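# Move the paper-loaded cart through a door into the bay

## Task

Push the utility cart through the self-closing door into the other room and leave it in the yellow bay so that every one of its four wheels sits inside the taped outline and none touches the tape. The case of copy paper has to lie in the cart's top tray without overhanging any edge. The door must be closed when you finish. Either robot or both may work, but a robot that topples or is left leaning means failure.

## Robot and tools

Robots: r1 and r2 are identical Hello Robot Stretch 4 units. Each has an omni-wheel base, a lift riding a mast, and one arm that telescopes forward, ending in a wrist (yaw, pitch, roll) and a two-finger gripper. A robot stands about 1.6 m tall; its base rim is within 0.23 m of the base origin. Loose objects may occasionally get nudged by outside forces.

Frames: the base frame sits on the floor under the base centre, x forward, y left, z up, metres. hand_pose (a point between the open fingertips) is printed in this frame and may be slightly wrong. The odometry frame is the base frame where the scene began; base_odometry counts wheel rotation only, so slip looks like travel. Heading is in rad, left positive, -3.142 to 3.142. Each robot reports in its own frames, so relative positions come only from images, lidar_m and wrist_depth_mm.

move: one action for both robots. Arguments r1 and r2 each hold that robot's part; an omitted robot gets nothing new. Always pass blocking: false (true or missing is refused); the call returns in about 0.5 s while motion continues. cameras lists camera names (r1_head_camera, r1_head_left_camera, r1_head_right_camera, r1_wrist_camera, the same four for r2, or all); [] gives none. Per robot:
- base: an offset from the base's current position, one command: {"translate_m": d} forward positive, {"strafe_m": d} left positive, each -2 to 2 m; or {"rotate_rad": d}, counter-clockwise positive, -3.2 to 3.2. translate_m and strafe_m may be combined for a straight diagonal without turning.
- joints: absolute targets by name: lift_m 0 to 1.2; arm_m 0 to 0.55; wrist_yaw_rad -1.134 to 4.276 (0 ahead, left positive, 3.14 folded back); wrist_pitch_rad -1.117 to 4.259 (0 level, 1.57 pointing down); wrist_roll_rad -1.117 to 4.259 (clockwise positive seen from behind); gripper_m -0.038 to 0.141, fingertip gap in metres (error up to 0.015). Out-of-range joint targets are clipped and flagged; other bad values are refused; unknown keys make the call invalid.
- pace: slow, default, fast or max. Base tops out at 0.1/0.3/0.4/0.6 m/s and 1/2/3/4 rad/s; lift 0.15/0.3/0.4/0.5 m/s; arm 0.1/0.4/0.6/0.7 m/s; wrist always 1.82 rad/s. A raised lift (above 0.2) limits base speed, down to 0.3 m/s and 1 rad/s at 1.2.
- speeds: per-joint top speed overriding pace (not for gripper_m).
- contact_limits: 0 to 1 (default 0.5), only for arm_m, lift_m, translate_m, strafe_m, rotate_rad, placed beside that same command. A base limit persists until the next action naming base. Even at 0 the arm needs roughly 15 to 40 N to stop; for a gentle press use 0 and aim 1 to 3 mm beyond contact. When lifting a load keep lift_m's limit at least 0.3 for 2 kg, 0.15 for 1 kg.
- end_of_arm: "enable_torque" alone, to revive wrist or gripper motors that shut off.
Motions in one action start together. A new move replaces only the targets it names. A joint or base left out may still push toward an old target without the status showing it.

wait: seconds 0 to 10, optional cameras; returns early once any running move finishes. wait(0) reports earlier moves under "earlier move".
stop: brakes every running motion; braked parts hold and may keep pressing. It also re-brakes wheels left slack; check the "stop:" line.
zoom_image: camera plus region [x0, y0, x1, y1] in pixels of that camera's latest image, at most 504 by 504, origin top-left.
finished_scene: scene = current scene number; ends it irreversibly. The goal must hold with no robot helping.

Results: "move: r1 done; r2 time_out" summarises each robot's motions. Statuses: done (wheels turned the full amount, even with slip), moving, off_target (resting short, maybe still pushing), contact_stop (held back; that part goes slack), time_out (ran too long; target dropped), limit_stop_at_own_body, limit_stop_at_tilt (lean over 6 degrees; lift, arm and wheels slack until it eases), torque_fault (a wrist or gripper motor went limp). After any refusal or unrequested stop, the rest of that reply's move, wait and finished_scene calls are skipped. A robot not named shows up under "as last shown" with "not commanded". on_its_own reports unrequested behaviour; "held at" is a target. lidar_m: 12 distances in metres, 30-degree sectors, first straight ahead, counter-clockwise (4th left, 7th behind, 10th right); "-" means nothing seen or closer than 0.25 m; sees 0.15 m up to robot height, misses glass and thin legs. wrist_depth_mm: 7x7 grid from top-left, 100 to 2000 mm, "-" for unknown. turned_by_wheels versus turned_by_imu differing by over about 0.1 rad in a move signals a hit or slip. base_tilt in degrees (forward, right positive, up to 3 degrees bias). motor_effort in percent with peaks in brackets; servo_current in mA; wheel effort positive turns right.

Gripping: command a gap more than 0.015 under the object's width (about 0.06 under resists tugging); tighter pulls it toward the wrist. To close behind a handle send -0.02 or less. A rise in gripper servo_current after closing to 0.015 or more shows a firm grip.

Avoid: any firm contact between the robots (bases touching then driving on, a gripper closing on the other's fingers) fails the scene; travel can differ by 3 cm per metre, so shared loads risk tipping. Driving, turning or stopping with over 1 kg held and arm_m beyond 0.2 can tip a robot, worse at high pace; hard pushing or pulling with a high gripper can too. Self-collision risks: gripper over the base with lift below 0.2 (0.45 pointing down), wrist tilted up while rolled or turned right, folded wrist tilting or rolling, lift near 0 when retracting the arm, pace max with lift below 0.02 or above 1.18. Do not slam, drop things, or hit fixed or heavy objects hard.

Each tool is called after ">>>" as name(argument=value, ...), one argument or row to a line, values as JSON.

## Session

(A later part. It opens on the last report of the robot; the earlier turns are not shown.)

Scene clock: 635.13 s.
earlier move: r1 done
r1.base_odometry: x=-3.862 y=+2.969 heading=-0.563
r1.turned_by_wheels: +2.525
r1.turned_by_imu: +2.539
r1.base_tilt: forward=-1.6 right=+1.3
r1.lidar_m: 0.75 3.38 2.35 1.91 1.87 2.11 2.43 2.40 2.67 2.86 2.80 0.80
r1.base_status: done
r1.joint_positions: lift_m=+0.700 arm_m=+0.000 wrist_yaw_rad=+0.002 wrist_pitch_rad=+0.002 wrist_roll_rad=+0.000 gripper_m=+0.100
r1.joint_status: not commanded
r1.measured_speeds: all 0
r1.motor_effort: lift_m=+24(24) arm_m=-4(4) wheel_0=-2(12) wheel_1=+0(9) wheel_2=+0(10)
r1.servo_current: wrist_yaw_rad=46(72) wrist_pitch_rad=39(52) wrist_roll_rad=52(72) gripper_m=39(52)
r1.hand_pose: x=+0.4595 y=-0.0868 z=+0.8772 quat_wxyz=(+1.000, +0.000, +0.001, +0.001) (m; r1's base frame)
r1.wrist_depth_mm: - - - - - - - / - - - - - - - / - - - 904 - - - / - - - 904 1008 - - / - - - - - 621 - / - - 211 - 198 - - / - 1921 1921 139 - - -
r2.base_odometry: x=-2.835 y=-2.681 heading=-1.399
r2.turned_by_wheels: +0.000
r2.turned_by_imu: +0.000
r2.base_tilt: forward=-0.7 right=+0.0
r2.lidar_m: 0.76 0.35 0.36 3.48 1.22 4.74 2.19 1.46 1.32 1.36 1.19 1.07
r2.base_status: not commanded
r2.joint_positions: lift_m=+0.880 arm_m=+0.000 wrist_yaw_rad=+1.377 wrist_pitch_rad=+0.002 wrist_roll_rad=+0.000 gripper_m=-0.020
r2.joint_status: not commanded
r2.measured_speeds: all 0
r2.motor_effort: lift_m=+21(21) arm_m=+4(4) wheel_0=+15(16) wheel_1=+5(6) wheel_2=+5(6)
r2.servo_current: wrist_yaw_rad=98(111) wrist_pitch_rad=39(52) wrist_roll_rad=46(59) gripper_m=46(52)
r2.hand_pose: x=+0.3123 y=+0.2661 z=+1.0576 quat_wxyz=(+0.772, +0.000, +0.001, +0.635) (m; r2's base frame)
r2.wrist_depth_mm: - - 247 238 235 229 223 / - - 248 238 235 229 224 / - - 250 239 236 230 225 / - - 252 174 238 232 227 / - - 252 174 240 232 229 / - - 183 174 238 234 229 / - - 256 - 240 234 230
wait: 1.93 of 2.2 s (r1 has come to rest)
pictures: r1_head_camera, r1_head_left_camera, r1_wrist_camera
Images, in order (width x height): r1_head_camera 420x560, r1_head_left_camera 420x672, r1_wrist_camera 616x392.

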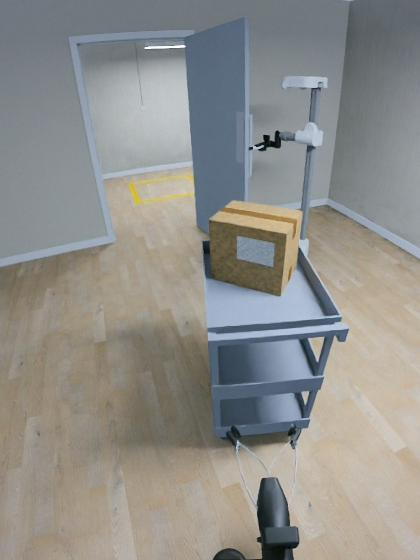

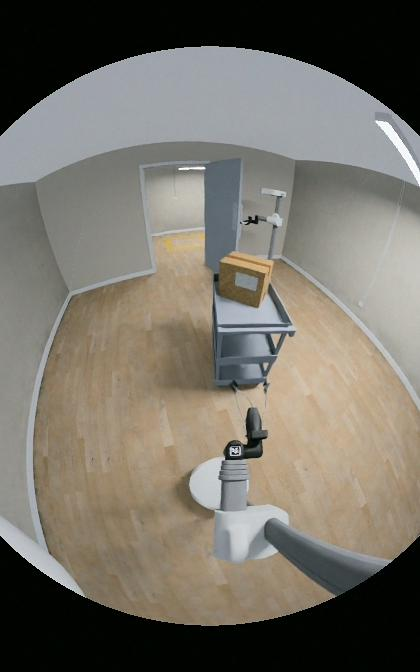

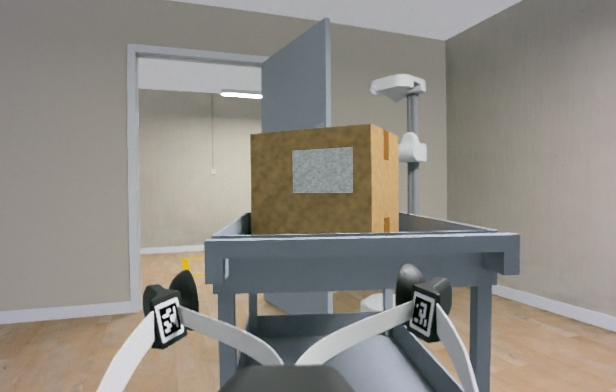

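>>> move(
  blocking=false,
  r1={"base": {"rotate_rad": 0.08}},
)

>>> wait(
  seconds=0.6,
)

>>> move(
  blocking=false,
  r1={"base": {"translate_m": 0.08, "strafe_m": -0.11}, "joints": {"lift_m": 0.69}},
)

>>> wait(
  seconds=1.5,
  cameras=["r1_head_camera", "r1_wrist_camera"],
)

Scene clock: 683.20 s.
move: r1 moving
r1.base_odometry: x=-3.862 y=+2.969 heading=-0.483
r1.turned_by_wheels: +0.080
r1.turned_by_imu: +0.080
r1.base_tilt: forward=-1.6 right=+1.3
r1.lidar_m: 0.75 3.38 2.24 1.90 1.89 2.20 2.40 2.40 2.77 2.82 2.80 0.76
r1.base_status: rotate_rad moving
r1.joint_positions: lift_m=+0.700 arm_m=+0.000 wrist_yaw_rad=+0.002 wrist_pitch_rad=+0.002 wrist_roll_rad=+0.000 gripper_m=+0.100
r1.joint_status: not commanded
r1.measured_speeds: all 0
r1.motor_effort: lift_m=+24(24) arm_m=-4(4) wheel_0=-1(7) wheel_1=-1(7) wheel_2=+0(5)
r1.servo_current: wrist_yaw_rad=59(65) wrist_pitch_rad=46(46) wrist_roll_rad=52(65) gripper_m=39(46)
r1.hand_pose: x=+0.4595 y=-0.0868 z=+0.8772 quat_wxyz=(+1.000, +0.000, +0.001, +0.001) (m; r1's base frame)
r1.wrist_depth_mm: - - - - - - - / - - - - - - - / - - - - 878 - - / - - - 931 854 - - / - - - - 854 - - / - - 216 603 197 609 - / - 1863 1921 139 - 809 -
r2: as last shown
r2.base_tilt: forward=-0.7 right=+0.1
r2.lidar_m: 0.76 0.36 0.35 3.48 1.26 4.72 2.20 1.47 1.31 1.36 1.16 1.07
r2.motor_effort: lift_m=+21(21) arm_m=+4(4) wheel_0=+15(16) wheel_1=+5(5) wheel_2=+6(6)
r2.servo_current: wrist_yaw_rad=85(104) wrist_pitch_rad=39(46) wrist_roll_rad=59(65) gripper_m=52(59)
r2.wrist_depth_mm: - - 248 238 235 229 223 / - - 249 239 236 229 225 / - - 250 239 236 231 225 / - - 251 174 238 232 227 / - - 252 173 239 233 229 / - - 183 174 237 234 229 / - - 256 - 241 234 230
pictures: none

Scene clock: 683.40 s.
earlier move: r1 done
r1.base_odometry: x=-3.862 y=+2.969 heading=-0.483
r1.turned_by_wheels: +0.000
r1.turned_by_imu: +0.000
r1.base_tilt: forward=-1.6 right=+1.3
r1.lidar_m: 0.73 3.36 2.25 1.90 1.86 2.20 2.42 2.41 2.79 2.86 2.82 0.78
r1.base_status: done
r1.joint_positions: lift_m=+0.700 arm_m=+0.000 wrist_yaw_rad=+0.002 wrist_pitch_rad=+0.002 wrist_roll_rad=+0.000 gripper_m=+0.100
r1.joint_status: not commanded
r1.measured_speeds: all 0
r1.motor_effort: lift_m=+24(24) arm_m=-4(4) wheel_0=-3(7) wheel_1=+0(7) wheel_2=+0(5)
r1.servo_current: wrist_yaw_rad=59(65) wrist_pitch_rad=46(46) wrist_roll_rad=52(65) gripper_m=46(52)
r1.hand_pose: x=+0.4595 y=-0.0868 z=+0.8772 quat_wxyz=(+1.000, +0.000, +0.001, +0.001) (m; r1's base frame)
r1.wrist_depth_mm: - - - - - - - / - - - - - - - / - - - - 866 - - / - - - 946 866 - - / - - - - 842 - - / - - 214 597 197 609 - / - 1863 1921 139 - 798 -
r2.base_odometry: x=-2.835 y=-2.681 heading=-1.399
r2.turned_by_wheels: +0.000
r2.turned_by_imu: +0.000
r2.base_tilt: forward=-0.7 right=+0.0
r2.lidar_m: 0.73 0.36 0.37 3.46 1.25 4.72 2.21 1.46 1.32 1.36 1.19 1.08
r2.base_status: not commanded
r2.joint_positions: lift_m=+0.880 arm_m=+0.000 wrist_yaw_rad=+1.377 wrist_pitch_rad=+0.002 wrist_roll_rad=+0.000 gripper_m=-0.020
r2.joint_status: not commanded
r2.measured_speeds: all 0
r2.on_its_own: wrist_yaw_rad is at rest, and its servo_current (111 mA) is outside its rest range (0 to 104 mA)
r2.motor_effort: lift_m=+20(21) arm_m=+4(4) wheel_0=+15(16) wheel_1=+5(5) wheel_2=+6(6)
r2.servo_current: wrist_yaw_rad=111(111) wrist_pitch_rad=33(46) wrist_roll_rad=46(65) gripper_m=46(59)
r2.hand_pose: x=+0.3123 y=+0.2661 z=+1.0576 quat_wxyz=(+0.772, +0.000, +0.001, +0.635) (m; r2's base frame)
r2.wrist_depth_mm: - - 247 237 235 229 224 / - - 248 238 235 229 225 / - - 249 240 236 231 226 / - - 252 174 238 231 228 / - - 253 173 239 233 228 / - - 183 173 237 233 230 / - - 256 - 241 234 230
wait: 0.20 of 0.6 s (r1 has come to rest)
pictures: none

Scene clock: 683.90 s.
move: r1 moving
r1.base_odometry: x=-3.857 y=+2.938 heading=-0.483
r1.turned_by_wheels: +0.000
r1.turned_by_imu: +0.000
r1.base_tilt: forward=-1.6 right=+1.3
r1.lidar_m: 0.71 3.36 2.26 1.94 1.92 2.20 2.42 2.43 2.79 2.80 2.77 0.77
r1.base_status: translate_m moving; strafe_m moving
r1.joint_positions: lift_m=+0.690 arm_m=+0.000 wrist_yaw_rad=+0.002 wrist_pitch_rad=+0.002 wrist_roll_rad=+0.000 gripper_m=+0.100
r1.joint_status: lift_m moving
r1.measured_speeds: translate_m=+0.072 strafe_m=-0.099 rotate_rad=+0.000 lift_m=+0.000 arm_m=+0.000 wrist_yaw_rad=+0.000 wrist_pitch_rad=+0.000 wrist_roll_rad=+0.000
r1.motor_effort: lift_m=+15(22) arm_m=-4(4) wheel_0=+8(10) wheel_1=-6(7) wheel_2=-6(7)
r1.servo_current: wrist_yaw_rad=46(59) wrist_pitch_rad=52(52) wrist_roll_rad=52(52) gripper_m=39(52)
r1.hand_pose: x=+0.4595 y=-0.0868 z=+0.8681 quat_wxyz=(+1.000, +0.000, +0.001, +0.001) (m; r1's base frame)
r1.wrist_depth_mm: - - - - - - - / - - - - - - - / - - - 917 831 - - / - - - 904 831 - - / - - - - - - - / - - 196 1182 197 585 - / - 1921 1921 139 - 585 -
r2.base_odometry: x=-2.835 y=-2.681 heading=-1.399
r2.turned_by_wheels: +0.000
r2.turned_by_imu: +0.000
r2.base_tilt: forward=-0.7 right=+0.0
r2.lidar_m: 0.73 0.33 0.36 3.47 1.23 4.71 2.22 1.44 1.33 1.37 1.16 1.06
r2.base_status: not commanded
r2.joint_positions: lift_m=+0.880 arm_m=+0.000 wrist_yaw_rad=+1.377 wrist_pitch_rad=+0.002 wrist_roll_rad=+0.000 gripper_m=-0.020
r2.joint_status: not commanded
r2.measured_speeds: all 0
r2.motor_effort: lift_m=+20(21) arm_m=+4(4) wheel_0=+15(16) wheel_1=+5(6) wheel_2=+5(6)
r2.servo_current: wrist_yaw_rad=91(104) wrist_pitch_rad=46(46) wrist_roll_rad=39(59) gripper_m=46(52)
r2.hand_pose: x=+0.3123 y=+0.2661 z=+1.0576 quat_wxyz=(+0.772, +0.000, +0.001, +0.635) (m; r2's base frame)
r2.wrist_depth_mm: - - 247 237 235 229 224 / - - 248 238 236 229 225 / - - 250 238 236 230 225 / - - 251 174 239 232 227 / - - 253 173 239 234 228 / - - 183 173 238 235 229 / - - 256 - 240 234 230
pictures: none

Scene clock: 685.17 s.
earlier move: r1 done
r1.base_odometry: x=-3.842 y=+2.834 heading=-0.483
r1.turned_by_wheels: +0.000
r1.turned_by_imu: +0.000
r1.base_tilt: forward=-1.6 right=+1.3
r1.lidar_m: 0.65 3.33 2.37 2.04 2.01 2.33 2.44 2.46 2.81 2.69 2.68 0.71
r1.base_status: done
r1.joint_positions: lift_m=+0.690 arm_m=+0.000 wrist_yaw_rad=+0.002 wrist_pitch_rad=+0.002 wrist_roll_rad=+0.000 gripper_m=+0.100
r1.joint_status: all done
r1.measured_speeds: all 0
r1.motor_effort: lift_m=+13(22) arm_m=-4(4) wheel_0=+1(11) wheel_1=-1(7) wheel_2=+0(7)
r1.servo_current: wrist_yaw_rad=39(65) wrist_pitch_rad=39(52) wrist_roll_rad=39(59) gripper_m=39(52)
r1.hand_pose: x=+0.4595 y=-0.0868 z=+0.8681 quat_wxyz=(+1.000, +0.000, +0.001, +0.001) (m; r1's base frame)
r1.wrist_depth_mm: - - - - - - - / - - - - - - - / - - - 798 891 - - / - - - 798 820 - - / - - - - - - - / - - 211 - 195 521 - / - 1863 931 139 - 741 -
r2.base_odometry: x=-2.835 y=-2.681 heading=-1.399
r2.turned_by_wheels: +0.000
r2.turned_by_imu: +0.000
r2.base_tilt: forward=-0.8 right=+0.1
r2.lidar_m: 0.74 0.34 0.38 3.48 1.24 4.73 2.21 1.47 1.31 1.36 1.18 1.08
r2.base_status: not commanded
r2.joint_positions: lift_m=+0.880 arm_m=+0.000 wrist_yaw_rad=+1.377 wrist_pitch_rad=+0.002 wrist_roll_rad=+0.000 gripper_m=-0.020
r2.joint_status: not commanded
r2.measured_speeds: all 0
r2.motor_effort: lift_m=+20(21) arm_m=+4(4) wheel_0=+15(16) wheel_1=+5(6) wheel_2=+6(6)
r2.servo_current: wrist_yaw_rad=91(104) wrist_pitch_rad=39(46) wrist_roll_rad=59(65) gripper_m=59(59)
r2.hand_pose: x=+0.3123 y=+0.2661 z=+1.0576 quat_wxyz=(+0.772, +0.000, +0.001, +0.635) (m; r2's base frame)
r2.wrist_depth_mm: - - 247 237 234 228 224 / - - 248 238 236 229 225 / - - 249 240 236 231 226 / - - 252 174 238 231 228 / - - 254 173 239 233 227 / - - 182 173 237 234 230 / - - 256 - 240 234 230
wait: 1.27 of 1.5 s (r1 has come to rest)
pictures: r1_head_camera, r1_wrist_camera
Images, in order (width x height): r1_head_camera 420x560, r1_wrist_camera 616x392.

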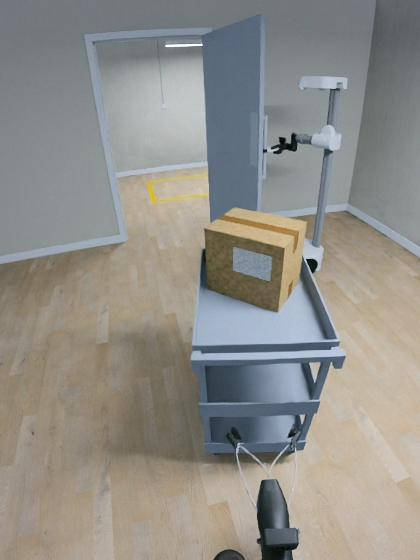

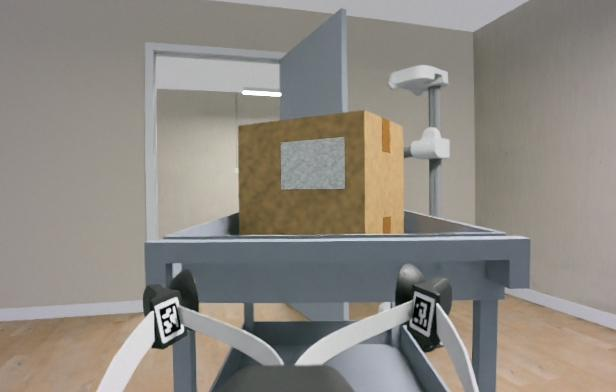

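>>> move(
  blocking=false,
  r1={"base": {"translate_m": 0.12, "strafe_m": -0.031}, "joints": {"lift_m": 0.686, "wrist_roll_rad": 1.571}},
)

>>> wait(
  seconds=1.5,
  cameras=["r1_head_camera", "r1_wrist_camera"],
)

>>> zoom_image(
  camera="r1_head_camera",
  region=[180, 280, 380, 500],
)

Scene clock: 702.30 s.
move: r1 moving
r1.base_odometry: x=-3.818 y=+2.812 heading=-0.482
r1.turned_by_wheels: +0.000
r1.turned_by_imu: +0.000
r1.base_tilt: forward=-1.6 right=+1.3
r1.lidar_m: 0.63 3.33 2.39 2.06 2.03 2.39 2.49 2.48 2.86 2.67 2.66 0.69
r1.base_status: translate_m moving; strafe_m moving
r1.joint_positions: lift_m=+0.686 arm_m=+0.000 wrist_yaw_rad=+0.002 wrist_pitch_rad=+0.002 wrist_roll_rad=+0.580 gripper_m=+0.100
r1.joint_status: lift_m moving; wrist_roll_rad moving
r1.measured_speeds: translate_m=+0.121 strafe_m=-0.031 rotate_rad=+0.000 lift_m=+0.000 arm_m=+0.000 wrist_yaw_rad=+0.000 wrist_pitch_rad=+0.000 wrist_roll_rad=+1.818
r1.motor_effort: lift_m=+14(14) arm_m=-4(4) wheel_0=+8(10) wheel_1=+4(7) wheel_2=-9(9)
r1.servo_current: wrist_yaw_rad=52(72) wrist_pitch_rad=46(52) wrist_roll_rad=85(130) gripper_m=46(46)
r1.hand_pose: x=+0.4595 y=-0.0868 z=+0.8641 quat_wxyz=(+0.958, +0.286, +0.001, +0.001) (m; r1's base frame)
r1.wrist_depth_mm: - - - - - - - / - - - - - - - / - - - 741 - - - / - - 842 741 715 488 - / - - - 488 488 - 1808 / - - 211 484 193 759 521 / - - 492 144 - - -
r2: as last shown
r2.base_tilt: forward=-0.7 right=+0.1
r2.lidar_m: 0.75 0.34 0.40 3.48 1.24 4.70 2.21 1.41 1.31 1.35 1.19 1.07
r2.motor_effort: lift_m=+20(21) arm_m=+4(4) wheel_0=+15(16) wheel_1=+5(5) wheel_2=+6(6)
r2.servo_current: wrist_yaw_rad=85(98) wrist_pitch_rad=39(46) wrist_roll_rad=46(65) gripper_m=52(52)
r2.wrist_depth_mm: - - 248 237 235 228 224 / - - 249 238 235 229 224 / - - 250 239 236 230 226 / - - 252 174 237 232 227 / - - 253 173 238 233 228 / - - 182 173 237 234 229 / - - 256 - 240 234 231
pictures: none

Scene clock: 703.47 s.
earlier move: r1 done
r1.base_odometry: x=-3.750 y=+2.751 heading=-0.482
r1.turned_by_wheels: +0.000
r1.turned_by_imu: +0.000
r1.base_tilt: forward=-1.5 right=+1.3
r1.lidar_m: 0.53 3.24 2.45 2.10 2.08 2.38 2.57 2.56 2.94 2.62 2.61 0.60
r1.base_status: done
r1.joint_positions: lift_m=+0.686 arm_m=+0.000 wrist_yaw_rad=+0.002 wrist_pitch_rad=+0.002 wrist_roll_rad=+1.569 gripper_m=+0.100
r1.joint_status: all done
r1.measured_speeds: all 0
r1.motor_effort: lift_m=+13(15) arm_m=-4(4) wheel_0=+1(10) wheel_1=+1(7) wheel_2=+2(10)
r1.servo_current: wrist_yaw_rad=26(72) wrist_pitch_rad=52(52) wrist_roll_rad=46(130) gripper_m=46(46)
r1.hand_pose: x=+0.4595 y=-0.0868 z=+0.8641 quat_wxyz=(+0.708, +0.706, +0.001, +0.000) (m; r1's base frame)
r1.wrist_depth_mm: - - - - 402 404 404 / - - - - - 1921 - / - - 750 668 - - - / - - 640 615 - - - / - - 683 654 - - - / - - 216 334 193 - - / - - - 144 - 1808 -
r2.base_odometry: x=-2.835 y=-2.681 heading=-1.399
r2.turned_by_wheels: +0.000
r2.turned_by_imu: +0.000
r2.base_tilt: forward=-0.7 right=+0.0
r2.lidar_m: 0.77 0.35 0.37 3.49 1.24 4.71 2.20 1.47 1.32 1.34 1.16 1.07
r2.base_status: not commanded
r2.joint_positions: lift_m=+0.880 arm_m=+0.000 wrist_yaw_rad=+1.377 wrist_pitch_rad=+0.002 wrist_roll_rad=+0.000 gripper_m=-0.020
r2.joint_status: not commanded
r2.measured_speeds: all 0
r2.motor_effort: lift_m=+20(21) arm_m=+4(4) wheel_0=+15(16) wheel_1=+5(5) wheel_2=+6(6)
r2.servo_current: wrist_yaw_rad=98(111) wrist_pitch_rad=46(46) wrist_roll_rad=52(65) gripper_m=52(52)
r2.hand_pose: x=+0.3123 y=+0.2661 z=+1.0576 quat_wxyz=(+0.772, +0.000, +0.001, +0.635) (m; r2's base frame)
r2.wrist_depth_mm: - - 248 237 235 229 224 / - - 249 238 235 229 224 / - - 250 240 236 231 226 / - - 252 175 238 231 227 / - - 252 173 240 232 228 / - - 182 174 238 233 230 / - - 256 - 241 233 232
wait: 1.17 of 1.5 s (r1 has come to rest)
pictures: r1_head_camera, r1_wrist_camera
Images, in order (width x height): r1_head_camera 420x560, r1_wrist_camera 616x392.

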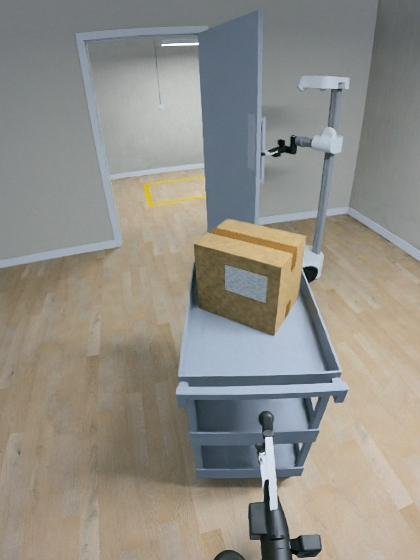

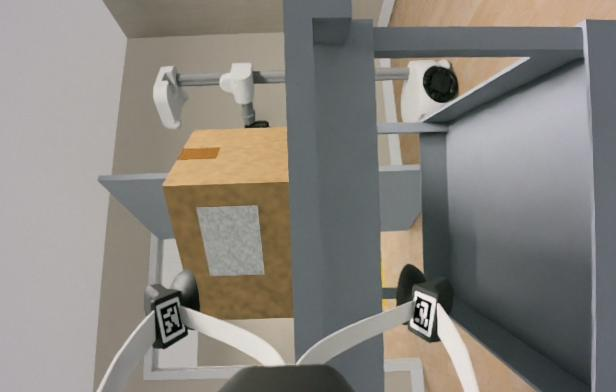

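Scaled by 2.291 from the camera's 420x560 image, which has a finer 600x800 frame.

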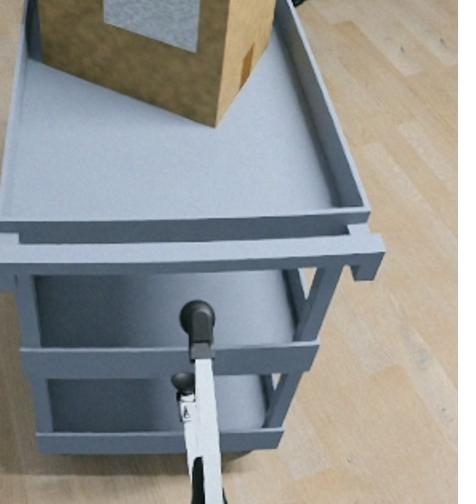

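>>> move(
  blocking=false,
  r1={"base": {"translate_m": 0.06}, "pace": "slow"},
)

>>> wait(
  seconds=1.2,
  cameras=["r1_head_camera", "r1_wrist_camera"],
)

>>> zoom_image(
  camera="r1_head_camera",
  region=[180, 300, 360, 480],
)

Scene clock: 711.83 s.
move: r1 moving
r1.base_odometry: x=-3.739 y=+2.745 heading=-0.482
r1.turned_by_wheels: +0.000
r1.turned_by_imu: +0.000
r1.base_tilt: forward=-1.6 right=+1.3
r1.lidar_m: 0.53 3.22 2.48 2.09 2.07 2.35 2.59 2.57 2.96 2.63 2.61 0.56
r1.base_status: translate_m moving
r1.joint_positions: lift_m=+0.686 arm_m=+0.000 wrist_yaw_rad=+0.002 wrist_pitch_rad=+0.002 wrist_roll_rad=+1.569 gripper_m=+0.100
r1.joint_status: not commanded
r1.measured_speeds: translate_m=+0.049 strafe_m=+0.000 rotate_rad=+0.003 lift_m=+0.000 arm_m=+0.000 wrist_yaw_rad=+0.000 wrist_pitch_rad=+0.000 wrist_roll_rad=+0.000
r1.motor_effort: lift_m=+13(13) arm_m=-4(5) wheel_0=+7(7) wheel_1=+4(5) wheel_2=-6(7)
r1.servo_current: wrist_yaw_rad=52(52) wrist_pitch_rad=46(46) wrist_roll_rad=52(59) gripper_m=46(46)
r1.hand_pose: x=+0.4595 y=-0.0868 z=+0.8641 quat_wxyz=(+0.708, +0.706, +0.001, +0.000) (m; r1's base frame)
r1.wrist_depth_mm: - - - - 392 407 407 / - - - - - 1863 - / - - 741 654 - - - / - - 609 603 - - - / - - 668 647 384 - - / - - 216 322 192 - - / - - - 144 - 1808 -
r2: as last shown
r2.lidar_m: 0.74 0.34 0.38 3.48 1.25 4.71 2.22 1.45 1.32 1.33 1.18 1.06
r2.motor_effort: lift_m=+21(21) arm_m=+4(4) wheel_0=+15(16) wheel_1=+5(6) wheel_2=+6(6)
r2.servo_current: wrist_yaw_rad=85(98) wrist_pitch_rad=46(46) wrist_roll_rad=46(52) gripper_m=46(52)
r2.wrist_depth_mm: - - 247 238 235 229 224 / - - 248 238 236 229 224 / - - 250 239 236 231 226 / - - 251 174 237 231 226 / - - 253 173 240 232 228 / - - 183 174 238 235 229 / - - 256 - 241 234 231
pictures: none

Scene clock: 713.03 s.
earlier move: r1 moving
r1.base_odometry: x=-3.697 y=+2.723 heading=-0.482
r1.turned_by_wheels: +0.000
r1.turned_by_imu: +0.000
r1.base_tilt: forward=-1.6 right=+1.3
r1.lidar_m: 0.46 3.18 2.49 2.11 2.11 2.37 2.64 2.62 3.03 2.60 2.61 0.50
r1.base_status: translate_m moving
r1.joint_positions: lift_m=+0.686 arm_m=+0.000 wrist_yaw_rad=+0.002 wrist_pitch_rad=+0.002 wrist_roll_rad=+1.569 gripper_m=+0.100
r1.joint_status: not commanded
r1.measured_speeds: all 0
r1.motor_effort: lift_m=+13(13) arm_m=-4(5) wheel_0=+5(8) wheel_1=+3(6) wheel_2=-3(7)
r1.servo_current: wrist_yaw_rad=46(72) wrist_pitch_rad=46(46) wrist_roll_rad=46(65) gripper_m=39(46)
r1.hand_pose: x=+0.4595 y=-0.0868 z=+0.8641 quat_wxyz=(+0.708, +0.706, +0.001, +0.000) (m; r1's base frame)
r1.wrist_depth_mm: - - - - 342 1464 349 / - - - - 1921 1808 - / - - 683 603 338 - - / - - 574 554 336 - - / - - 615 597 340 - - / - - 215 276 193 - - / - - - 144 - 1808 -
r2.base_odometry: x=-2.835 y=-2.681 heading=-1.399
r2.turned_by_wheels: +0.000
r2.turned_by_imu: +0.000
r2.base_tilt: forward=-0.7 right=+0.1
r2.lidar_m: 0.76 0.35 0.37 3.46 1.25 4.73 2.20 1.45 1.30 1.33 1.16 1.07
r2.base_status: not commanded
r2.joint_positions: lift_m=+0.880 arm_m=+0.000 wrist_yaw_rad=+1.377 wrist_pitch_rad=+0.002 wrist_roll_rad=+0.000 gripper_m=-0.020
r2.joint_status: not commanded
r2.measured_speeds: all 0
r2.motor_effort: lift_m=+20(21) arm_m=+4(4) wheel_0=+15(16) wheel_1=+5(6) wheel_2=+6(6)
r2.servo_current: wrist_yaw_rad=91(111) wrist_pitch_rad=39(46) wrist_roll_rad=46(59) gripper_m=46(52)
r2.hand_pose: x=+0.3123 y=+0.2661 z=+1.0576 quat_wxyz=(+0.772, +0.000, +0.001, +0.635) (m; r2's base frame)
r2.wrist_depth_mm: - - 247 237 235 228 224 / - - 249 238 236 229 224 / - - 250 239 236 230 226 / - - 250 174 238 231 228 / - - 253 174 240 233 228 / - - 182 173 237 235 229 / - - 256 - 240 234 231
wait: 1.20 s; no rest
pictures: r1_head_camera, r1_wrist_camera
Images, in order (width x height): r1_head_camera 420x560, r1_wrist_camera 616x392.

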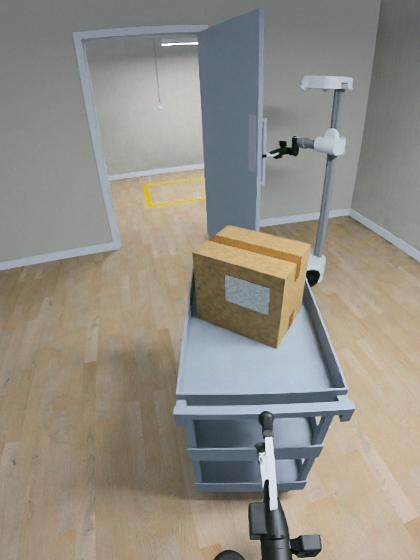

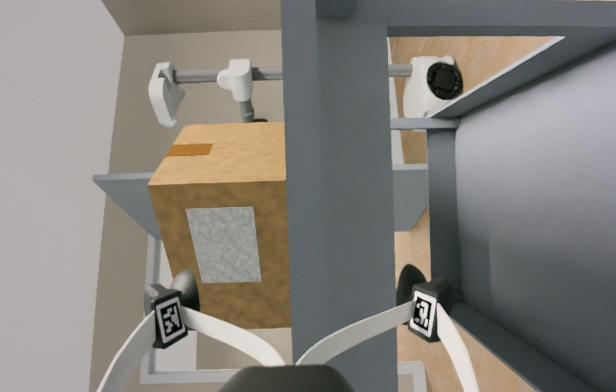

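Scaled by 2.800 from the camera's 420x560 image, which has a finer 600x800 frame.

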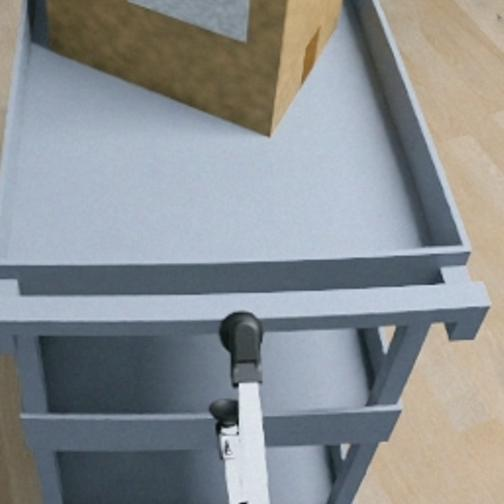

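>>> move(
  blocking=false,
  r1={"base": {"translate_m": 0.086}, "joints": {"lift_m": 0.683}, "pace": "slow"},
)

>>> wait(
  seconds=1.5,
  cameras=["r1_wrist_camera", "r1_head_camera"],
)

>>> move(
  blocking=false,
  r1={"joints": {"gripper_m": -0.03}},
)

>>> wait(
  seconds=1.5,
  cameras=["r1_wrist_camera", "r1_head_camera"],
)

>>> zoom_image(
  camera="r1_head_camera",
  region=[180, 300, 360, 480],
)

Scene clock: 726.07 s.
earlier move: r1 done
move: r1 moving
r1.base_odometry: x=-3.686 y=+2.717 heading=-0.482
r1.turned_by_wheels: +0.000
r1.turned_by_imu: +0.000
r1.base_tilt: forward=-1.6 right=+1.3
r1.lidar_m: 0.48 3.17 2.49 2.12 2.10 2.36 2.64 2.63 3.02 2.61 2.59 0.49
r1.base_status: translate_m moving
r1.joint_positions: lift_m=+0.684 arm_m=+0.000 wrist_yaw_rad=+0.002 wrist_pitch_rad=+0.002 wrist_roll_rad=+1.569 gripper_m=+0.100
r1.joint_status: lift_m moving
r1.measured_speeds: translate_m=+0.048 strafe_m=+0.000 rotate_rad=-0.001 lift_m=+0.000 arm_m=+0.000 wrist_yaw_rad=+0.000 wrist_pitch_rad=+0.000 wrist_roll_rad=+0.000
r1.motor_effort: lift_m=+11(13) arm_m=-4(4) wheel_0=+5(6) wheel_1=+6(6) wheel_2=-6(6)
r1.servo_current: wrist_yaw_rad=39(65) wrist_pitch_rad=39(46) wrist_roll_rad=46(59) gripper_m=46(46)
r1.hand_pose: x=+0.4595 y=-0.0868 z=+0.8611 quat_wxyz=(+0.708, +0.706, +0.001, +0.000) (m; r1's base frame)
r1.wrist_depth_mm: - - - - 332 1430 349 / - - - - 1863 1863 - / - - 668 264 327 - - / - - 559 265 327 - - / - - 597 591 327 - - / - - 215 265 193 - - / - - - 144 - 1756 -
r2: as last shown
r2.lidar_m: 0.76 0.34 0.35 3.49 1.24 4.70 2.20 1.44 1.32 1.35 1.19 1.07
r2.motor_effort: lift_m=+21(21) arm_m=+4(4) wheel_0=+15(16) wheel_1=+5(6) wheel_2=+5(6)
r2.servo_current: wrist_yaw_rad=91(104) wrist_pitch_rad=39(46) wrist_roll_rad=46(59) gripper_m=52(52)
r2.wrist_depth_mm: - - 248 237 235 228 224 / - - 250 238 236 229 224 / - - 249 240 237 231 226 / - - 250 174 238 232 228 / - - 252 173 239 232 227 / - - 182 173 236 234 230 / - - 257 - 241 234 231
pictures: none

Scene clock: 727.57 s.
earlier move: r1 moving
r1.base_odometry: x=-3.621 y=+2.683 heading=-0.482
r1.turned_by_wheels: +0.000
r1.turned_by_imu: +0.000
r1.base_tilt: forward=-1.6 right=+1.3
r1.lidar_m: 0.40 0.43 2.49 2.13 2.12 2.42 2.71 2.71 3.05 2.60 2.59 0.44
r1.base_status: translate_m moving
r1.joint_positions: lift_m=+0.684 arm_m=+0.000 wrist_yaw_rad=+0.002 wrist_pitch_rad=+0.002 wrist_roll_rad=+1.569 gripper_m=+0.100
r1.joint_status: all done
r1.measured_speeds: all 0
r1.motor_effort: lift_m=+12(13) arm_m=-4(4) wheel_0=+4(6) wheel_1=+5(6) wheel_2=-2(7)
r1.servo_current: wrist_yaw_rad=26(65) wrist_pitch_rad=39(52) wrist_roll_rad=46(59) gripper_m=46(46)
r1.hand_pose: x=+0.4595 y=-0.0868 z=+0.8611 quat_wxyz=(+0.708, +0.706, +0.001, +0.000) (m; r1's base frame)
r1.wrist_depth_mm: - - - 248 249 1708 1281 / - - - 249 250 1808 - / - - 564 250 251 - - / - 492 477 251 251 - - / - - 521 250 251 - - / - - 554 190 197 - - / - - - 144 251 1661 -
r2.base_odometry: x=-2.835 y=-2.681 heading=-1.399
r2.turned_by_wheels: +0.000
r2.turned_by_imu: +0.000
r2.base_tilt: forward=-0.7 right=+0.0
r2.lidar_m: 0.74 0.34 0.36 3.47 1.24 4.73 2.21 1.45 1.33 1.37 1.20 1.07
r2.base_status: not commanded
r2.joint_positions: lift_m=+0.880 arm_m=+0.000 wrist_yaw_rad=+1.377 wrist_pitch_rad=+0.002 wrist_roll_rad=+0.000 gripper_m=-0.020
r2.joint_status: not commanded
r2.measured_speeds: all 0
r2.motor_effort: lift_m=+20(21) arm_m=+4(4) wheel_0=+15(16) wheel_1=+5(6) wheel_2=+6(6)
r2.servo_current: wrist_yaw_rad=85(104) wrist_pitch_rad=46(46) wrist_roll_rad=39(59) gripper_m=59(65)
r2.hand_pose: x=+0.3123 y=+0.2661 z=+1.0576 quat_wxyz=(+0.772, +0.000, +0.001, +0.635) (m; r2's base frame)
r2.wrist_depth_mm: - - 248 237 234 229 224 / - - 249 238 236 229 224 / - - 250 240 236 229 224 / - - 253 174 238 231 226 / - - 253 174 240 233 228 / - - 183 173 237 235 229 / - - 255 - 240 235 230
wait: 1.50 s; no rest
pictures: r1_head_camera, r1_wrist_camera
Images, in order (width x height): r1_head_camera 420x560, r1_wrist_camera 616x392.

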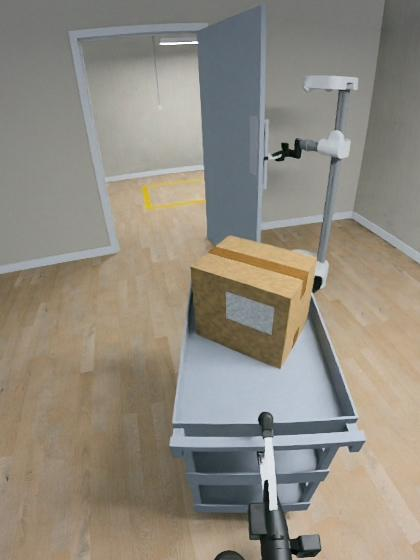

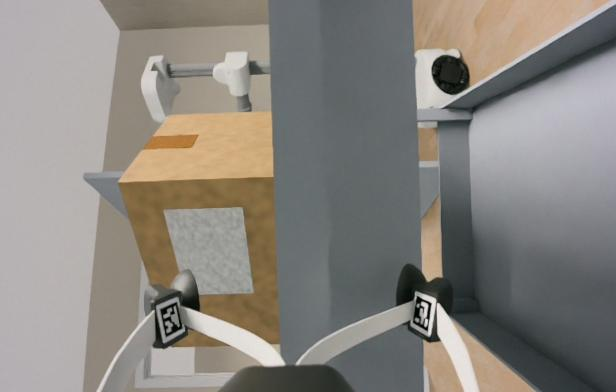

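Scene clock: 728.07 s.
earlier move: r1 done
move: r1 moving
r1.base_odometry: x=-3.621 y=+2.683 heading=-0.482
r1.turned_by_wheels: +0.000
r1.turned_by_imu: +0.000
r1.base_tilt: forward=-1.6 right=+1.2
r1.lidar_m: 0.41 0.42 2.54 2.13 2.14 2.45 2.70 2.69 3.06 2.60 2.59 0.46
r1.base_status: done
r1.joint_positions: lift_m=+0.684 arm_m=+0.000 wrist_yaw_rad=+0.002 wrist_pitch_rad=+0.002 wrist_roll_rad=+1.569 gripper_m=+0.084
r1.joint_status: gripper_m moving
r1.measured_speeds: all 0
r1.motor_effort: lift_m=+12(12) arm_m=-4(4) wheel_0=+4(4) wheel_1=+4(4) wheel_2=-2(2)
r1.servo_current: wrist_yaw_rad=46(65) wrist_pitch_rad=46(46) wrist_roll_rad=59(59) gripper_m=98(98)
r1.hand_pose: x=+0.4595 y=-0.0868 z=+0.8611 quat_wxyz=(+0.708, +0.706, +0.001, +0.000) (m; r1's base frame)
r1.wrist_depth_mm: - - - 249 250 1661 1205 / - - - 249 249 1863 - / - - 564 250 250 - - / - 492 480 251 249 - - / - - 521 251 250 - - / - - 213 190 195 - - / - - - 139 250 1808 -
r2: as last shown
r2.lidar_m: 0.74 0.34 0.38 3.46 1.25 4.73 2.24 1.45 1.32 1.34 1.19 1.08
r2.motor_effort: lift_m=+21(21) arm_m=+4(4) wheel_0=+15(16) wheel_1=+5(6) wheel_2=+6(6)
r2.servo_current: wrist_yaw_rad=85(104) wrist_pitch_rad=39(46) wrist_roll_rad=39(59) gripper_m=52(59)
r2.wrist_depth_mm: - - 247 238 234 228 223 / - - 249 238 235 229 224 / - - 250 239 236 230 225 / - - 251 175 238 232 226 / - - 253 173 238 234 229 / - - 183 173 238 234 229 / - - 256 - 240 235 231
pictures: none

Scene clock: 729.57 s.
earlier move: r1 done
r1.base_odometry: x=-3.621 y=+2.683 heading=-0.481
r1.turned_by_wheels: +0.000
r1.turned_by_imu: +0.000
r1.base_tilt: forward=-1.6 right=+1.3
r1.lidar_m: 0.40 0.40 2.50 2.13 2.12 2.41 2.71 2.69 3.04 2.60 2.59 0.44
r1.base_status: done
r1.joint_positions: lift_m=+0.683 arm_m=+0.000 wrist_yaw_rad=+0.002 wrist_pitch_rad=+0.003 wrist_roll_rad=+1.569 gripper_m=-0.029
r1.joint_status: all done
r1.measured_speeds: all 0
r1.motor_effort: lift_m=+13(14) arm_m=-4(4) wheel_0=+4(4) wheel_1=+4(4) wheel_2=+1(2)
r1.servo_current: wrist_yaw_rad=46(65) wrist_pitch_rad=39(46) wrist_roll_rad=59(65) gripper_m=91(202)
r1.hand_pose: x=+0.4595 y=-0.0868 z=+0.8609 quat_wxyz=(+0.708, +0.706, +0.002, +0.000) (m; r1's base frame)
r1.wrist_depth_mm: - - - 241 241 1708 1229 / - - - 241 242 1808 - / - - 539 182 242 - - / - 480 477 242 244 - - / - - 517 243 244 - - / - - 203 195 181 - - / - 157 - 152 247 137 -
r2.base_odometry: x=-2.835 y=-2.681 heading=-1.399
r2.turned_by_wheels: +0.000
r2.turned_by_imu: +0.000
r2.base_tilt: forward=-0.7 right=+0.1
r2.lidar_m: 0.75 0.33 0.36 3.48 1.25 4.73 2.23 1.45 1.32 1.34 1.19 1.06
r2.base_status: not commanded
r2.joint_positions: lift_m=+0.880 arm_m=+0.000 wrist_yaw_rad=+1.377 wrist_pitch_rad=+0.002 wrist_roll_rad=+0.000 gripper_m=-0.020
r2.joint_status: not commanded
r2.measured_speeds: all 0
r2.motor_effort: lift_m=+21(21) arm_m=+4(4) wheel_0=+15(16) wheel_1=+5(6) wheel_2=+6(6)
r2.servo_current: wrist_yaw_rad=98(111) wrist_pitch_rad=39(46) wrist_roll_rad=39(59) gripper_m=59(59)
r2.hand_pose: x=+0.3123 y=+0.2661 z=+1.0576 quat_wxyz=(+0.772, +0.000, +0.001, +0.635) (m; r2's base frame)
r2.wrist_depth_mm: - - 246 236 234 228 223 / - - 249 239 236 229 224 / - - 250 239 236 230 226 / - - 252 174 238 232 227 / - - 253 174 240 233 228 / - - 183 174 237 234 229 / - - 257 - 240 234 231
wait: 1.50 s; at rest by 1.47 s
pictures: r1_head_camera, r1_wrist_camera
Images, in order (width x height): r1_head_camera 420x560, r1_wrist_camera 616x392.

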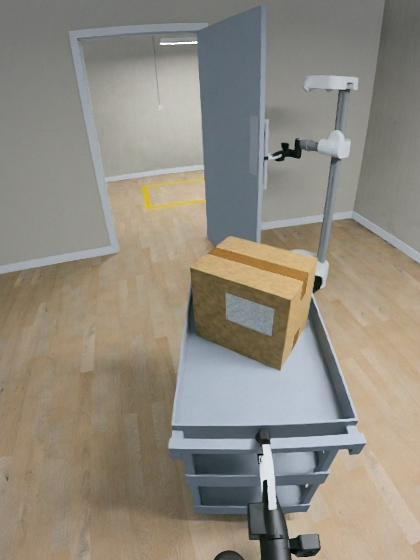

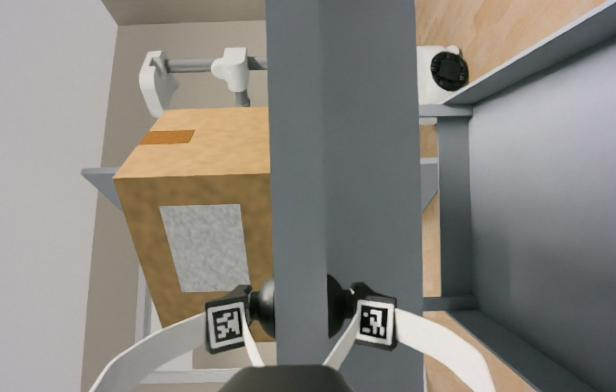

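Scaled by 2.800 from the camera's 420x560 image, which has a finer 600x800 frame.

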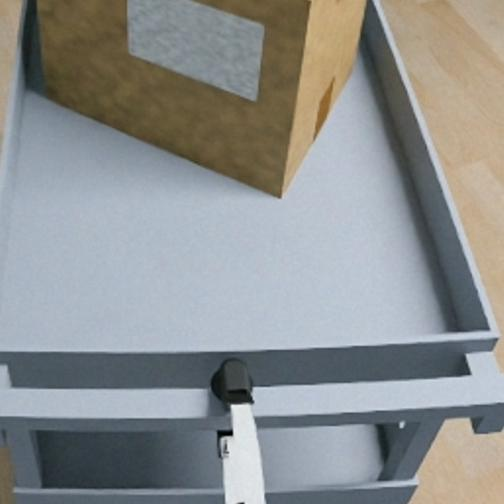

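>>> move(
  blocking=false,
  r1={"base": {"translate_m": 0.05, "strafe_m": -0.18}, "joints": {"wrist_yaw_rad": 0.2}, "speeds": {"wrist_yaw_rad": 0.13}},
)

>>> wait(
  seconds=1.6,
  cameras=["r1_wrist_camera", "r1_head_camera"],
)

Scene clock: 757.97 s.
move: r1 moving
r1.base_odometry: x=-3.627 y=+2.652 heading=-0.481
r1.turned_by_wheels: +0.000
r1.turned_by_imu: +0.000
r1.base_tilt: forward=-1.6 right=+1.3
r1.lidar_m: 0.40 0.41 2.53 2.17 2.16 2.47 2.70 2.69 3.02 2.57 2.55 0.45
r1.base_status: translate_m moving; strafe_m moving
r1.joint_positions: lift_m=+0.683 arm_m=+0.000 wrist_yaw_rad=+0.055 wrist_pitch_rad=+0.003 wrist_roll_rad=+1.569 gripper_m=-0.029
r1.joint_status: wrist_yaw_rad moving
r1.measured_speeds: translate_m=+0.035 strafe_m=-0.120 rotate_rad=+0.003 lift_m=+0.000 arm_m=+0.000 wrist_yaw_rad=+0.123 wrist_pitch_rad=+0.000 wrist_roll_rad=+0.000
r1.motor_effort: lift_m=+13(13) arm_m=-4(4) wheel_0=+15(15) wheel_1=-6(8) wheel_2=-4(6)
r1.servo_current: wrist_yaw_rad=78(78) wrist_pitch_rad=39(46) wrist_roll_rad=46(65) gripper_m=72(98)
r1.hand_pose: x=+0.4637 y=-0.0713 z=+0.8609 quat_wxyz=(+0.708, +0.706, +0.020, +0.019) (m; r1's base frame)
r1.wrist_depth_mm: - - - 232 232 1661 1255 / - - - 233 234 1708 - / - - 517 175 236 - - / - 480 473 176 236 - - / - - 521 178 238 - - / - - 200 193 183 - - / - 157 - 153 243 145 -
r2: as last shown
r2.base_tilt: forward=-0.8 right=+0.0
r2.lidar_m: 0.77 0.34 0.35 3.46 1.22 4.72 2.21 1.45 1.32 1.34 1.16 1.09
r2.motor_effort: lift_m=+20(21) arm_m=+4(5) wheel_0=+15(16) wheel_1=+5(6) wheel_2=+6(6)
r2.servo_current: wrist_yaw_rad=85(104) wrist_pitch_rad=39(46) wrist_roll_rad=39(52) gripper_m=46(59)
r2.wrist_depth_mm: - - 248 238 235 228 223 / - - 250 237 236 230 224 / - - 250 240 236 231 225 / - - 252 174 238 231 227 / - - 252 173 239 232 228 / - - 182 173 237 233 229 / - - 256 - 240 233 231
pictures: none

Scene clock: 759.47 s.
earlier move: r1 done
r1.base_odometry: x=-3.660 y=+2.501 heading=-0.481
r1.turned_by_wheels: +0.000
r1.turned_by_imu: +0.000
r1.base_tilt: forward=-1.6 right=+1.3
r1.lidar_m: 0.39 0.36 2.70 2.30 2.31 2.64 2.72 2.70 2.84 2.42 2.38 0.46
r1.base_status: done
r1.joint_positions: lift_m=+0.683 arm_m=+0.000 wrist_yaw_rad=+0.197 wrist_pitch_rad=+0.005 wrist_roll_rad=+1.569 gripper_m=-0.029
r1.joint_status: all done
r1.measured_speeds: all 0
r1.motor_effort: lift_m=+15(15) arm_m=+4(4) wheel_0=+1(15) wheel_1=+0(8) wheel_2=+0(6)
r1.servo_current: wrist_yaw_rad=52(78) wrist_pitch_rad=52(52) wrist_roll_rad=46(65) gripper_m=59(98)
r1.hand_pose: x=+0.4708 y=-0.0292 z=+0.8600 quat_wxyz=(+0.704, +0.703, +0.071, +0.068) (m; r1's base frame)
r1.wrist_depth_mm: - - 1863 227 227 1661 1255 / - - - 227 229 1618 - / - 634 549 228 229 - - / - 462 455 228 229 - - / - 508 492 168 230 - - / - - 521 184 183 - - / - - 603 - 229 134 -
r2.base_odometry: x=-2.835 y=-2.681 heading=-1.399
r2.turned_by_wheels: +0.000
r2.turned_by_imu: +0.000
r2.base_tilt: forward=-0.7 right=+0.0
r2.lidar_m: 0.77 0.34 0.36 3.49 1.20 4.75 2.21 1.44 1.31 1.35 1.18 1.07
r2.base_status: not commanded
r2.joint_positions: lift_m=+0.880 arm_m=+0.000 wrist_yaw_rad=+1.377 wrist_pitch_rad=+0.002 wrist_roll_rad=+0.000 gripper_m=-0.020
r2.joint_status: not commanded
r2.measured_speeds: all 0
r2.motor_effort: lift_m=+21(21) arm_m=+4(5) wheel_0=+15(16) wheel_1=+6(6) wheel_2=+6(6)
r2.servo_current: wrist_yaw_rad=98(104) wrist_pitch_rad=39(46) wrist_roll_rad=46(52) gripper_m=52(59)
r2.hand_pose: x=+0.3123 y=+0.2661 z=+1.0576 quat_wxyz=(+0.772, +0.000, +0.001, +0.635) (m; r2's base frame)
r2.wrist_depth_mm: - - 248 237 235 229 224 / - - 249 238 236 229 225 / - - 250 240 236 230 226 / - - 252 175 237 231 226 / - - 253 173 239 232 228 / - - 182 173 238 233 230 / - - 257 - 239 234 230
wait: 1.50 of 1.6 s (r1 has come to rest)
pictures: r1_head_camera, r1_wrist_camera
Images, in order (width x height): r1_head_camera 420x560, r1_wrist_camera 616x392.

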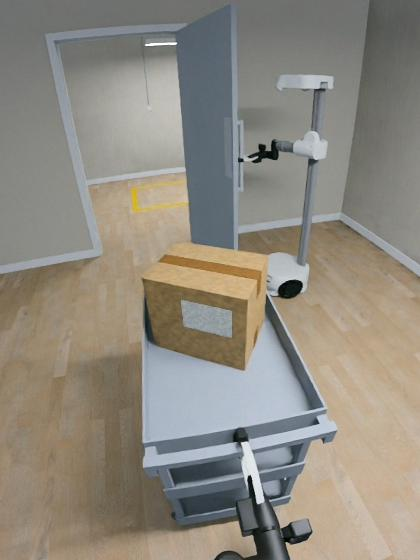

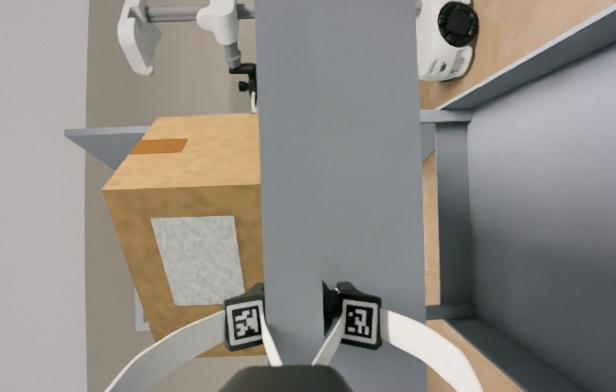

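>>> move(
  blocking=false,
  r1={"base": {"translate_m": 0.03, "strafe_m": -0.21}, "joints": {"wrist_yaw_rad": 0.4}, "speeds": {"wrist_yaw_rad": 0.14}},
)

>>> wait(
  seconds=1.7,
  cameras=["r1_head_camera"],
)

>>> move(
  blocking=false,
  r1={"base": {"rotate_rad": 0.4}, "joints": {"wrist_yaw_rad": 0.0}, "speeds": {"wrist_yaw_rad": 0.6}, "pace": "slow"},
)

>>> wait(
  seconds=1.3,
  cameras=["r1_head_camera", "r1_wrist_camera"],
)

Scene clock: 784.40 s.
move: r1 moving
r1.base_odometry: x=-3.671 y=+2.469 heading=-0.481
r1.turned_by_wheels: +0.000
r1.turned_by_imu: +0.000
r1.base_tilt: forward=-1.6 right=+1.2
r1.lidar_m: 0.39 0.37 2.73 2.34 2.35 2.75 2.69 2.69 2.80 2.36 2.36 0.43
r1.base_status: translate_m moving; strafe_m moving
r1.joint_positions: lift_m=+0.683 arm_m=+0.000 wrist_yaw_rad=+0.261 wrist_pitch_rad=+0.005 wrist_roll_rad=+1.569 gripper_m=-0.029
r1.joint_status: wrist_yaw_rad moving
r1.measured_speeds: translate_m=+0.018 strafe_m=-0.130 rotate_rad=+0.007 lift_m=+0.000 arm_m=+0.000 wrist_yaw_rad=+0.158 wrist_pitch_rad=+0.000 wrist_roll_rad=+0.000
r1.motor_effort: lift_m=+15(15) arm_m=+4(4) wheel_0=+13(13) wheel_1=-7(9) wheel_2=-4(5)
r1.servo_current: wrist_yaw_rad=46(78) wrist_pitch_rad=46(52) wrist_roll_rad=33(65) gripper_m=65(65)
r1.hand_pose: x=+0.4720 y=-0.0100 z=+0.8600 quat_wxyz=(+0.702, +0.700, +0.094, +0.090) (m; r1's base frame)
r1.wrist_depth_mm: - - - 217 219 1661 1229 / - - - 220 222 820 - / - 539 508 222 224 - - / - 455 459 164 226 - - / - 525 508 166 229 - - / - - 539 185 183 - - / - - 180 - 232 135 -
r2: as last shown
r2.base_tilt: forward=-0.7 right=+0.1
r2.lidar_m: 0.76 0.34 0.38 3.45 1.17 4.72 2.23 1.44 1.32 1.33 1.18 1.06
r2.motor_effort: lift_m=+20(21) arm_m=+4(4) wheel_0=+15(16) wheel_1=+5(5) wheel_2=+5(6)
r2.servo_current: wrist_yaw_rad=98(98) wrist_pitch_rad=39(46) wrist_roll_rad=39(65) gripper_m=52(52)
r2.wrist_depth_mm: - - 247 237 235 229 224 / - - 248 237 235 229 224 / - - 250 240 236 231 225 / - - 252 174 238 232 227 / - - 252 174 239 232 229 / - - 182 173 237 234 229 / - - 256 - 240 235 231
pictures: none

Scene clock: 785.97 s.
earlier move: r1 done
r1.base_odometry: x=-3.730 y=+2.301 heading=-0.481
r1.turned_by_wheels: +0.000
r1.turned_by_imu: -0.001
r1.base_tilt: forward=-1.6 right=+1.3
r1.lidar_m: 0.36 0.36 2.97 2.51 2.52 2.92 2.69 2.66 2.59 2.19 2.20 0.50
r1.base_status: done
r1.joint_positions: lift_m=+0.683 arm_m=+0.000 wrist_yaw_rad=+0.400 wrist_pitch_rad=+0.005 wrist_roll_rad=+1.569 gripper_m=-0.029
r1.joint_status: all done
r1.measured_speeds: all 0
r1.motor_effort: lift_m=+15(15) arm_m=+4(4) wheel_0=+0(15) wheel_1=-1(9) wheel_2=-2(5)
r1.servo_current: wrist_yaw_rad=52(85) wrist_pitch_rad=46(52) wrist_roll_rad=59(65) gripper_m=59(65)
r1.hand_pose: x=+0.4705 y=+0.0318 z=+0.8599 quat_wxyz=(+0.694, +0.692, +0.142, +0.139) (m; r1's base frame)
r1.wrist_depth_mm: - - - 234 234 1618 1182 / - - - 232 233 1756 - / - - 591 232 233 - - / - 473 459 230 231 - - / - 496 480 170 231 - - / - - 512 185 183 - - / - - 585 134 229 134 -
r2.base_odometry: x=-2.835 y=-2.681 heading=-1.399
r2.turned_by_wheels: +0.000
r2.turned_by_imu: +0.000
r2.base_tilt: forward=-0.7 right=+0.0
r2.lidar_m: 0.74 0.32 0.36 3.48 1.16 1.58 2.21 1.45 1.32 1.36 1.19 1.08
r2.base_status: not commanded
r2.joint_positions: lift_m=+0.880 arm_m=+0.000 wrist_yaw_rad=+1.377 wrist_pitch_rad=+0.002 wrist_roll_rad=+0.000 gripper_m=-0.020
r2.joint_status: not commanded
r2.measured_speeds: all 0
r2.motor_effort: lift_m=+20(21) arm_m=+4(4) wheel_0=+16(16) wheel_1=+6(6) wheel_2=+6(6)
r2.servo_current: wrist_yaw_rad=85(104) wrist_pitch_rad=39(46) wrist_roll_rad=39(65) gripper_m=52(59)
r2.hand_pose: x=+0.3123 y=+0.2661 z=+1.0576 quat_wxyz=(+0.772, +0.000, +0.001, +0.635) (m; r2's base frame)
r2.wrist_depth_mm: - - 248 237 235 228 223 / - - 249 238 236 229 225 / - - 250 239 236 231 225 / - - 252 174 238 231 227 / - - 253 174 240 233 228 / - - 182 173 238 234 230 / - - 256 - 241 234 231
wait: 1.57 of 1.7 s (r1 has come to rest)
pictures: r1_head_camera
Images, in order (width x height): r1_head_camera 420x560.

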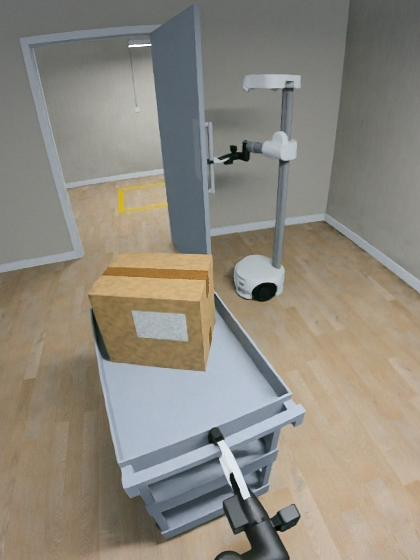

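Scene clock: 786.47 s.
move: r1 moving
r1.base_odometry: x=-3.730 y=+2.301 heading=-0.356
r1.turned_by_wheels: +0.126
r1.turned_by_imu: +0.126
r1.base_tilt: forward=-1.6 right=+1.3
r1.lidar_m: 0.35 0.34 2.80 2.51 2.53 2.91 2.67 2.70 2.42 2.19 2.22 0.45
r1.base_status: rotate_rad moving
r1.joint_positions: lift_m=+0.683 arm_m=+0.000 wrist_yaw_rad=+0.157 wrist_pitch_rad=+0.005 wrist_roll_rad=+1.569 gripper_m=-0.029
r1.joint_status: wrist_yaw_rad moving
r1.measured_speeds: translate_m=+0.000 strafe_m=+0.000 rotate_rad=+0.490 lift_m=+0.000 arm_m=+0.000 wrist_yaw_rad=-0.620 wrist_pitch_rad=+0.000 wrist_roll_rad=+0.000
r1.motor_effort: lift_m=+15(15) arm_m=+4(4) wheel_0=-7(7) wheel_1=-4(6) wheel_2=-5(5)
r1.servo_current: wrist_yaw_rad=78(163) wrist_pitch_rad=39(52) wrist_roll_rad=59(59) gripper_m=59(59)
r1.hand_pose: x=+0.4694 y=-0.0412 z=+0.8599 quat_wxyz=(+0.706, +0.704, +0.057, +0.054) (m; r1's base frame)
r1.wrist_depth_mm: - - 1708 255 260 293 1060 / - - - 249 252 1661 1255 / - - - 244 246 1808 - / - - 535 237 239 - - / - 469 466 175 235 - - / - 504 484 185 182 - - / - 544 525 130 224 126 -
r2: as last shown
r2.lidar_m: 0.75 0.34 0.38 3.45 1.17 1.53 2.19 1.46 1.32 1.35 1.19 1.07
r2.motor_effort: lift_m=+21(21) arm_m=+4(4) wheel_0=+15(16) wheel_1=+5(5) wheel_2=+6(6)
r2.servo_current: wrist_yaw_rad=104(104) wrist_pitch_rad=33(46) wrist_roll_rad=39(59) gripper_m=46(52)
r2.wrist_depth_mm: - - 247 236 234 228 224 / - - 249 238 235 229 225 / - - 250 239 236 231 226 / - - 251 174 239 231 227 / - - 253 173 239 232 228 / - - 182 173 238 233 230 / - - 256 - 240 234 230
pictures: none

Scene clock: 787.53 s.
earlier move: r1 done
r1.base_odometry: x=-3.730 y=+2.301 heading=-0.082
r1.turned_by_wheels: +0.274
r1.turned_by_imu: +0.275
r1.base_tilt: forward=-1.6 right=+1.3
r1.lidar_m: 0.39 0.41 2.55 2.49 2.70 2.69 2.64 2.86 2.25 2.21 2.39 0.41
r1.base_status: done
r1.joint_positions: lift_m=+0.683 arm_m=+0.000 wrist_yaw_rad=-0.003 wrist_pitch_rad=+0.005 wrist_roll_rad=+1.569 gripper_m=-0.029
r1.joint_status: all done
r1.measured_speeds: all 0
r1.motor_effort: lift_m=+15(15) arm_m=-4(4) wheel_0=-4(10) wheel_1=-1(7) wheel_2=-3(8)
r1.servo_current: wrist_yaw_rad=39(163) wrist_pitch_rad=52(52) wrist_roll_rad=39(65) gripper_m=65(65)
r1.hand_pose: x=+0.4591 y=-0.0882 z=+0.8599 quat_wxyz=(+0.708, +0.707, +0.001, -0.003) (m; r1's base frame)
r1.wrist_depth_mm: - - - 224 224 1618 1182 / - - - 224 225 1708 - / - - 525 226 228 - - / - 455 452 227 228 - - / - 517 500 168 229 - - / - - 530 184 182 - - / - - 180 - 232 135 -
r2.base_odometry: x=-2.835 y=-2.681 heading=-1.399
r2.turned_by_wheels: +0.000
r2.turned_by_imu: +0.000
r2.base_tilt: forward=-0.7 right=+0.0
r2.lidar_m: 0.75 0.34 0.35 3.50 1.15 1.69 2.25 1.43 1.31 1.35 1.17 1.08
r2.base_status: not commanded
r2.joint_positions: lift_m=+0.880 arm_m=+0.000 wrist_yaw_rad=+1.377 wrist_pitch_rad=+0.002 wrist_roll_rad=+0.000 gripper_m=-0.020
r2.joint_status: not commanded
r2.measured_speeds: all 0
r2.on_its_own: wrist_yaw_rad is at rest, and its servo_current (111 mA) is outside its rest range (0 to 104 mA)
r2.motor_effort: lift_m=+20(21) arm_m=+4(4) wheel_0=+16(16) wheel_1=+5(6) wheel_2=+6(6)
r2.servo_current: wrist_yaw_rad=111(111) wrist_pitch_rad=33(46) wrist_roll_rad=46(65) gripper_m=39(59)
r2.hand_pose: x=+0.3123 y=+0.2661 z=+1.0576 quat_wxyz=(+0.772, +0.000, +0.001, +0.635) (m; r2's base frame)
r2.wrist_depth_mm: - - 247 237 236 228 224 / - - 249 238 236 229 225 / - - 252 239 236 231 227 / - - 251 174 237 232 227 / - - 253 173 239 234 228 / - - 182 174 237 235 229 / - - 257 - 240 233 231
wait: 1.07 of 1.3 s (r1 has come to rest)
pictures: r1_head_camera, r1_wrist_camera
Images, in order (width x height): r1_head_camera 420x560, r1_wrist_camera 616x392.

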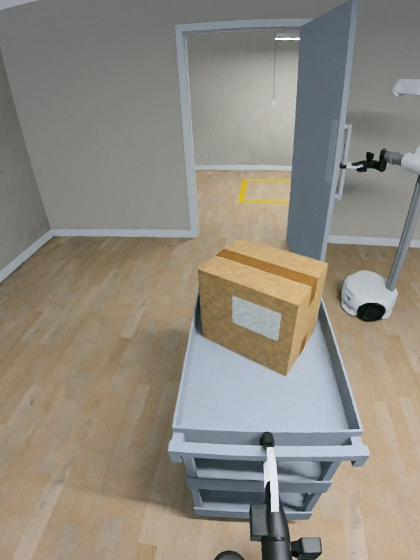

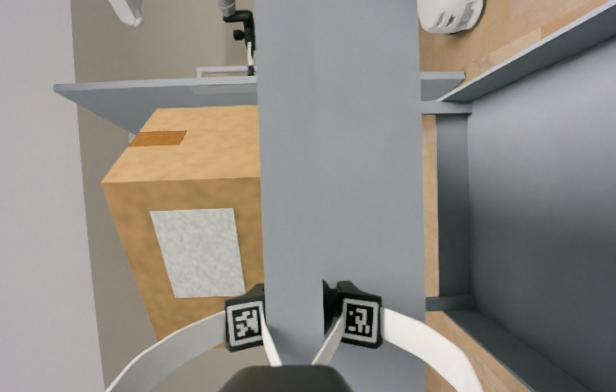

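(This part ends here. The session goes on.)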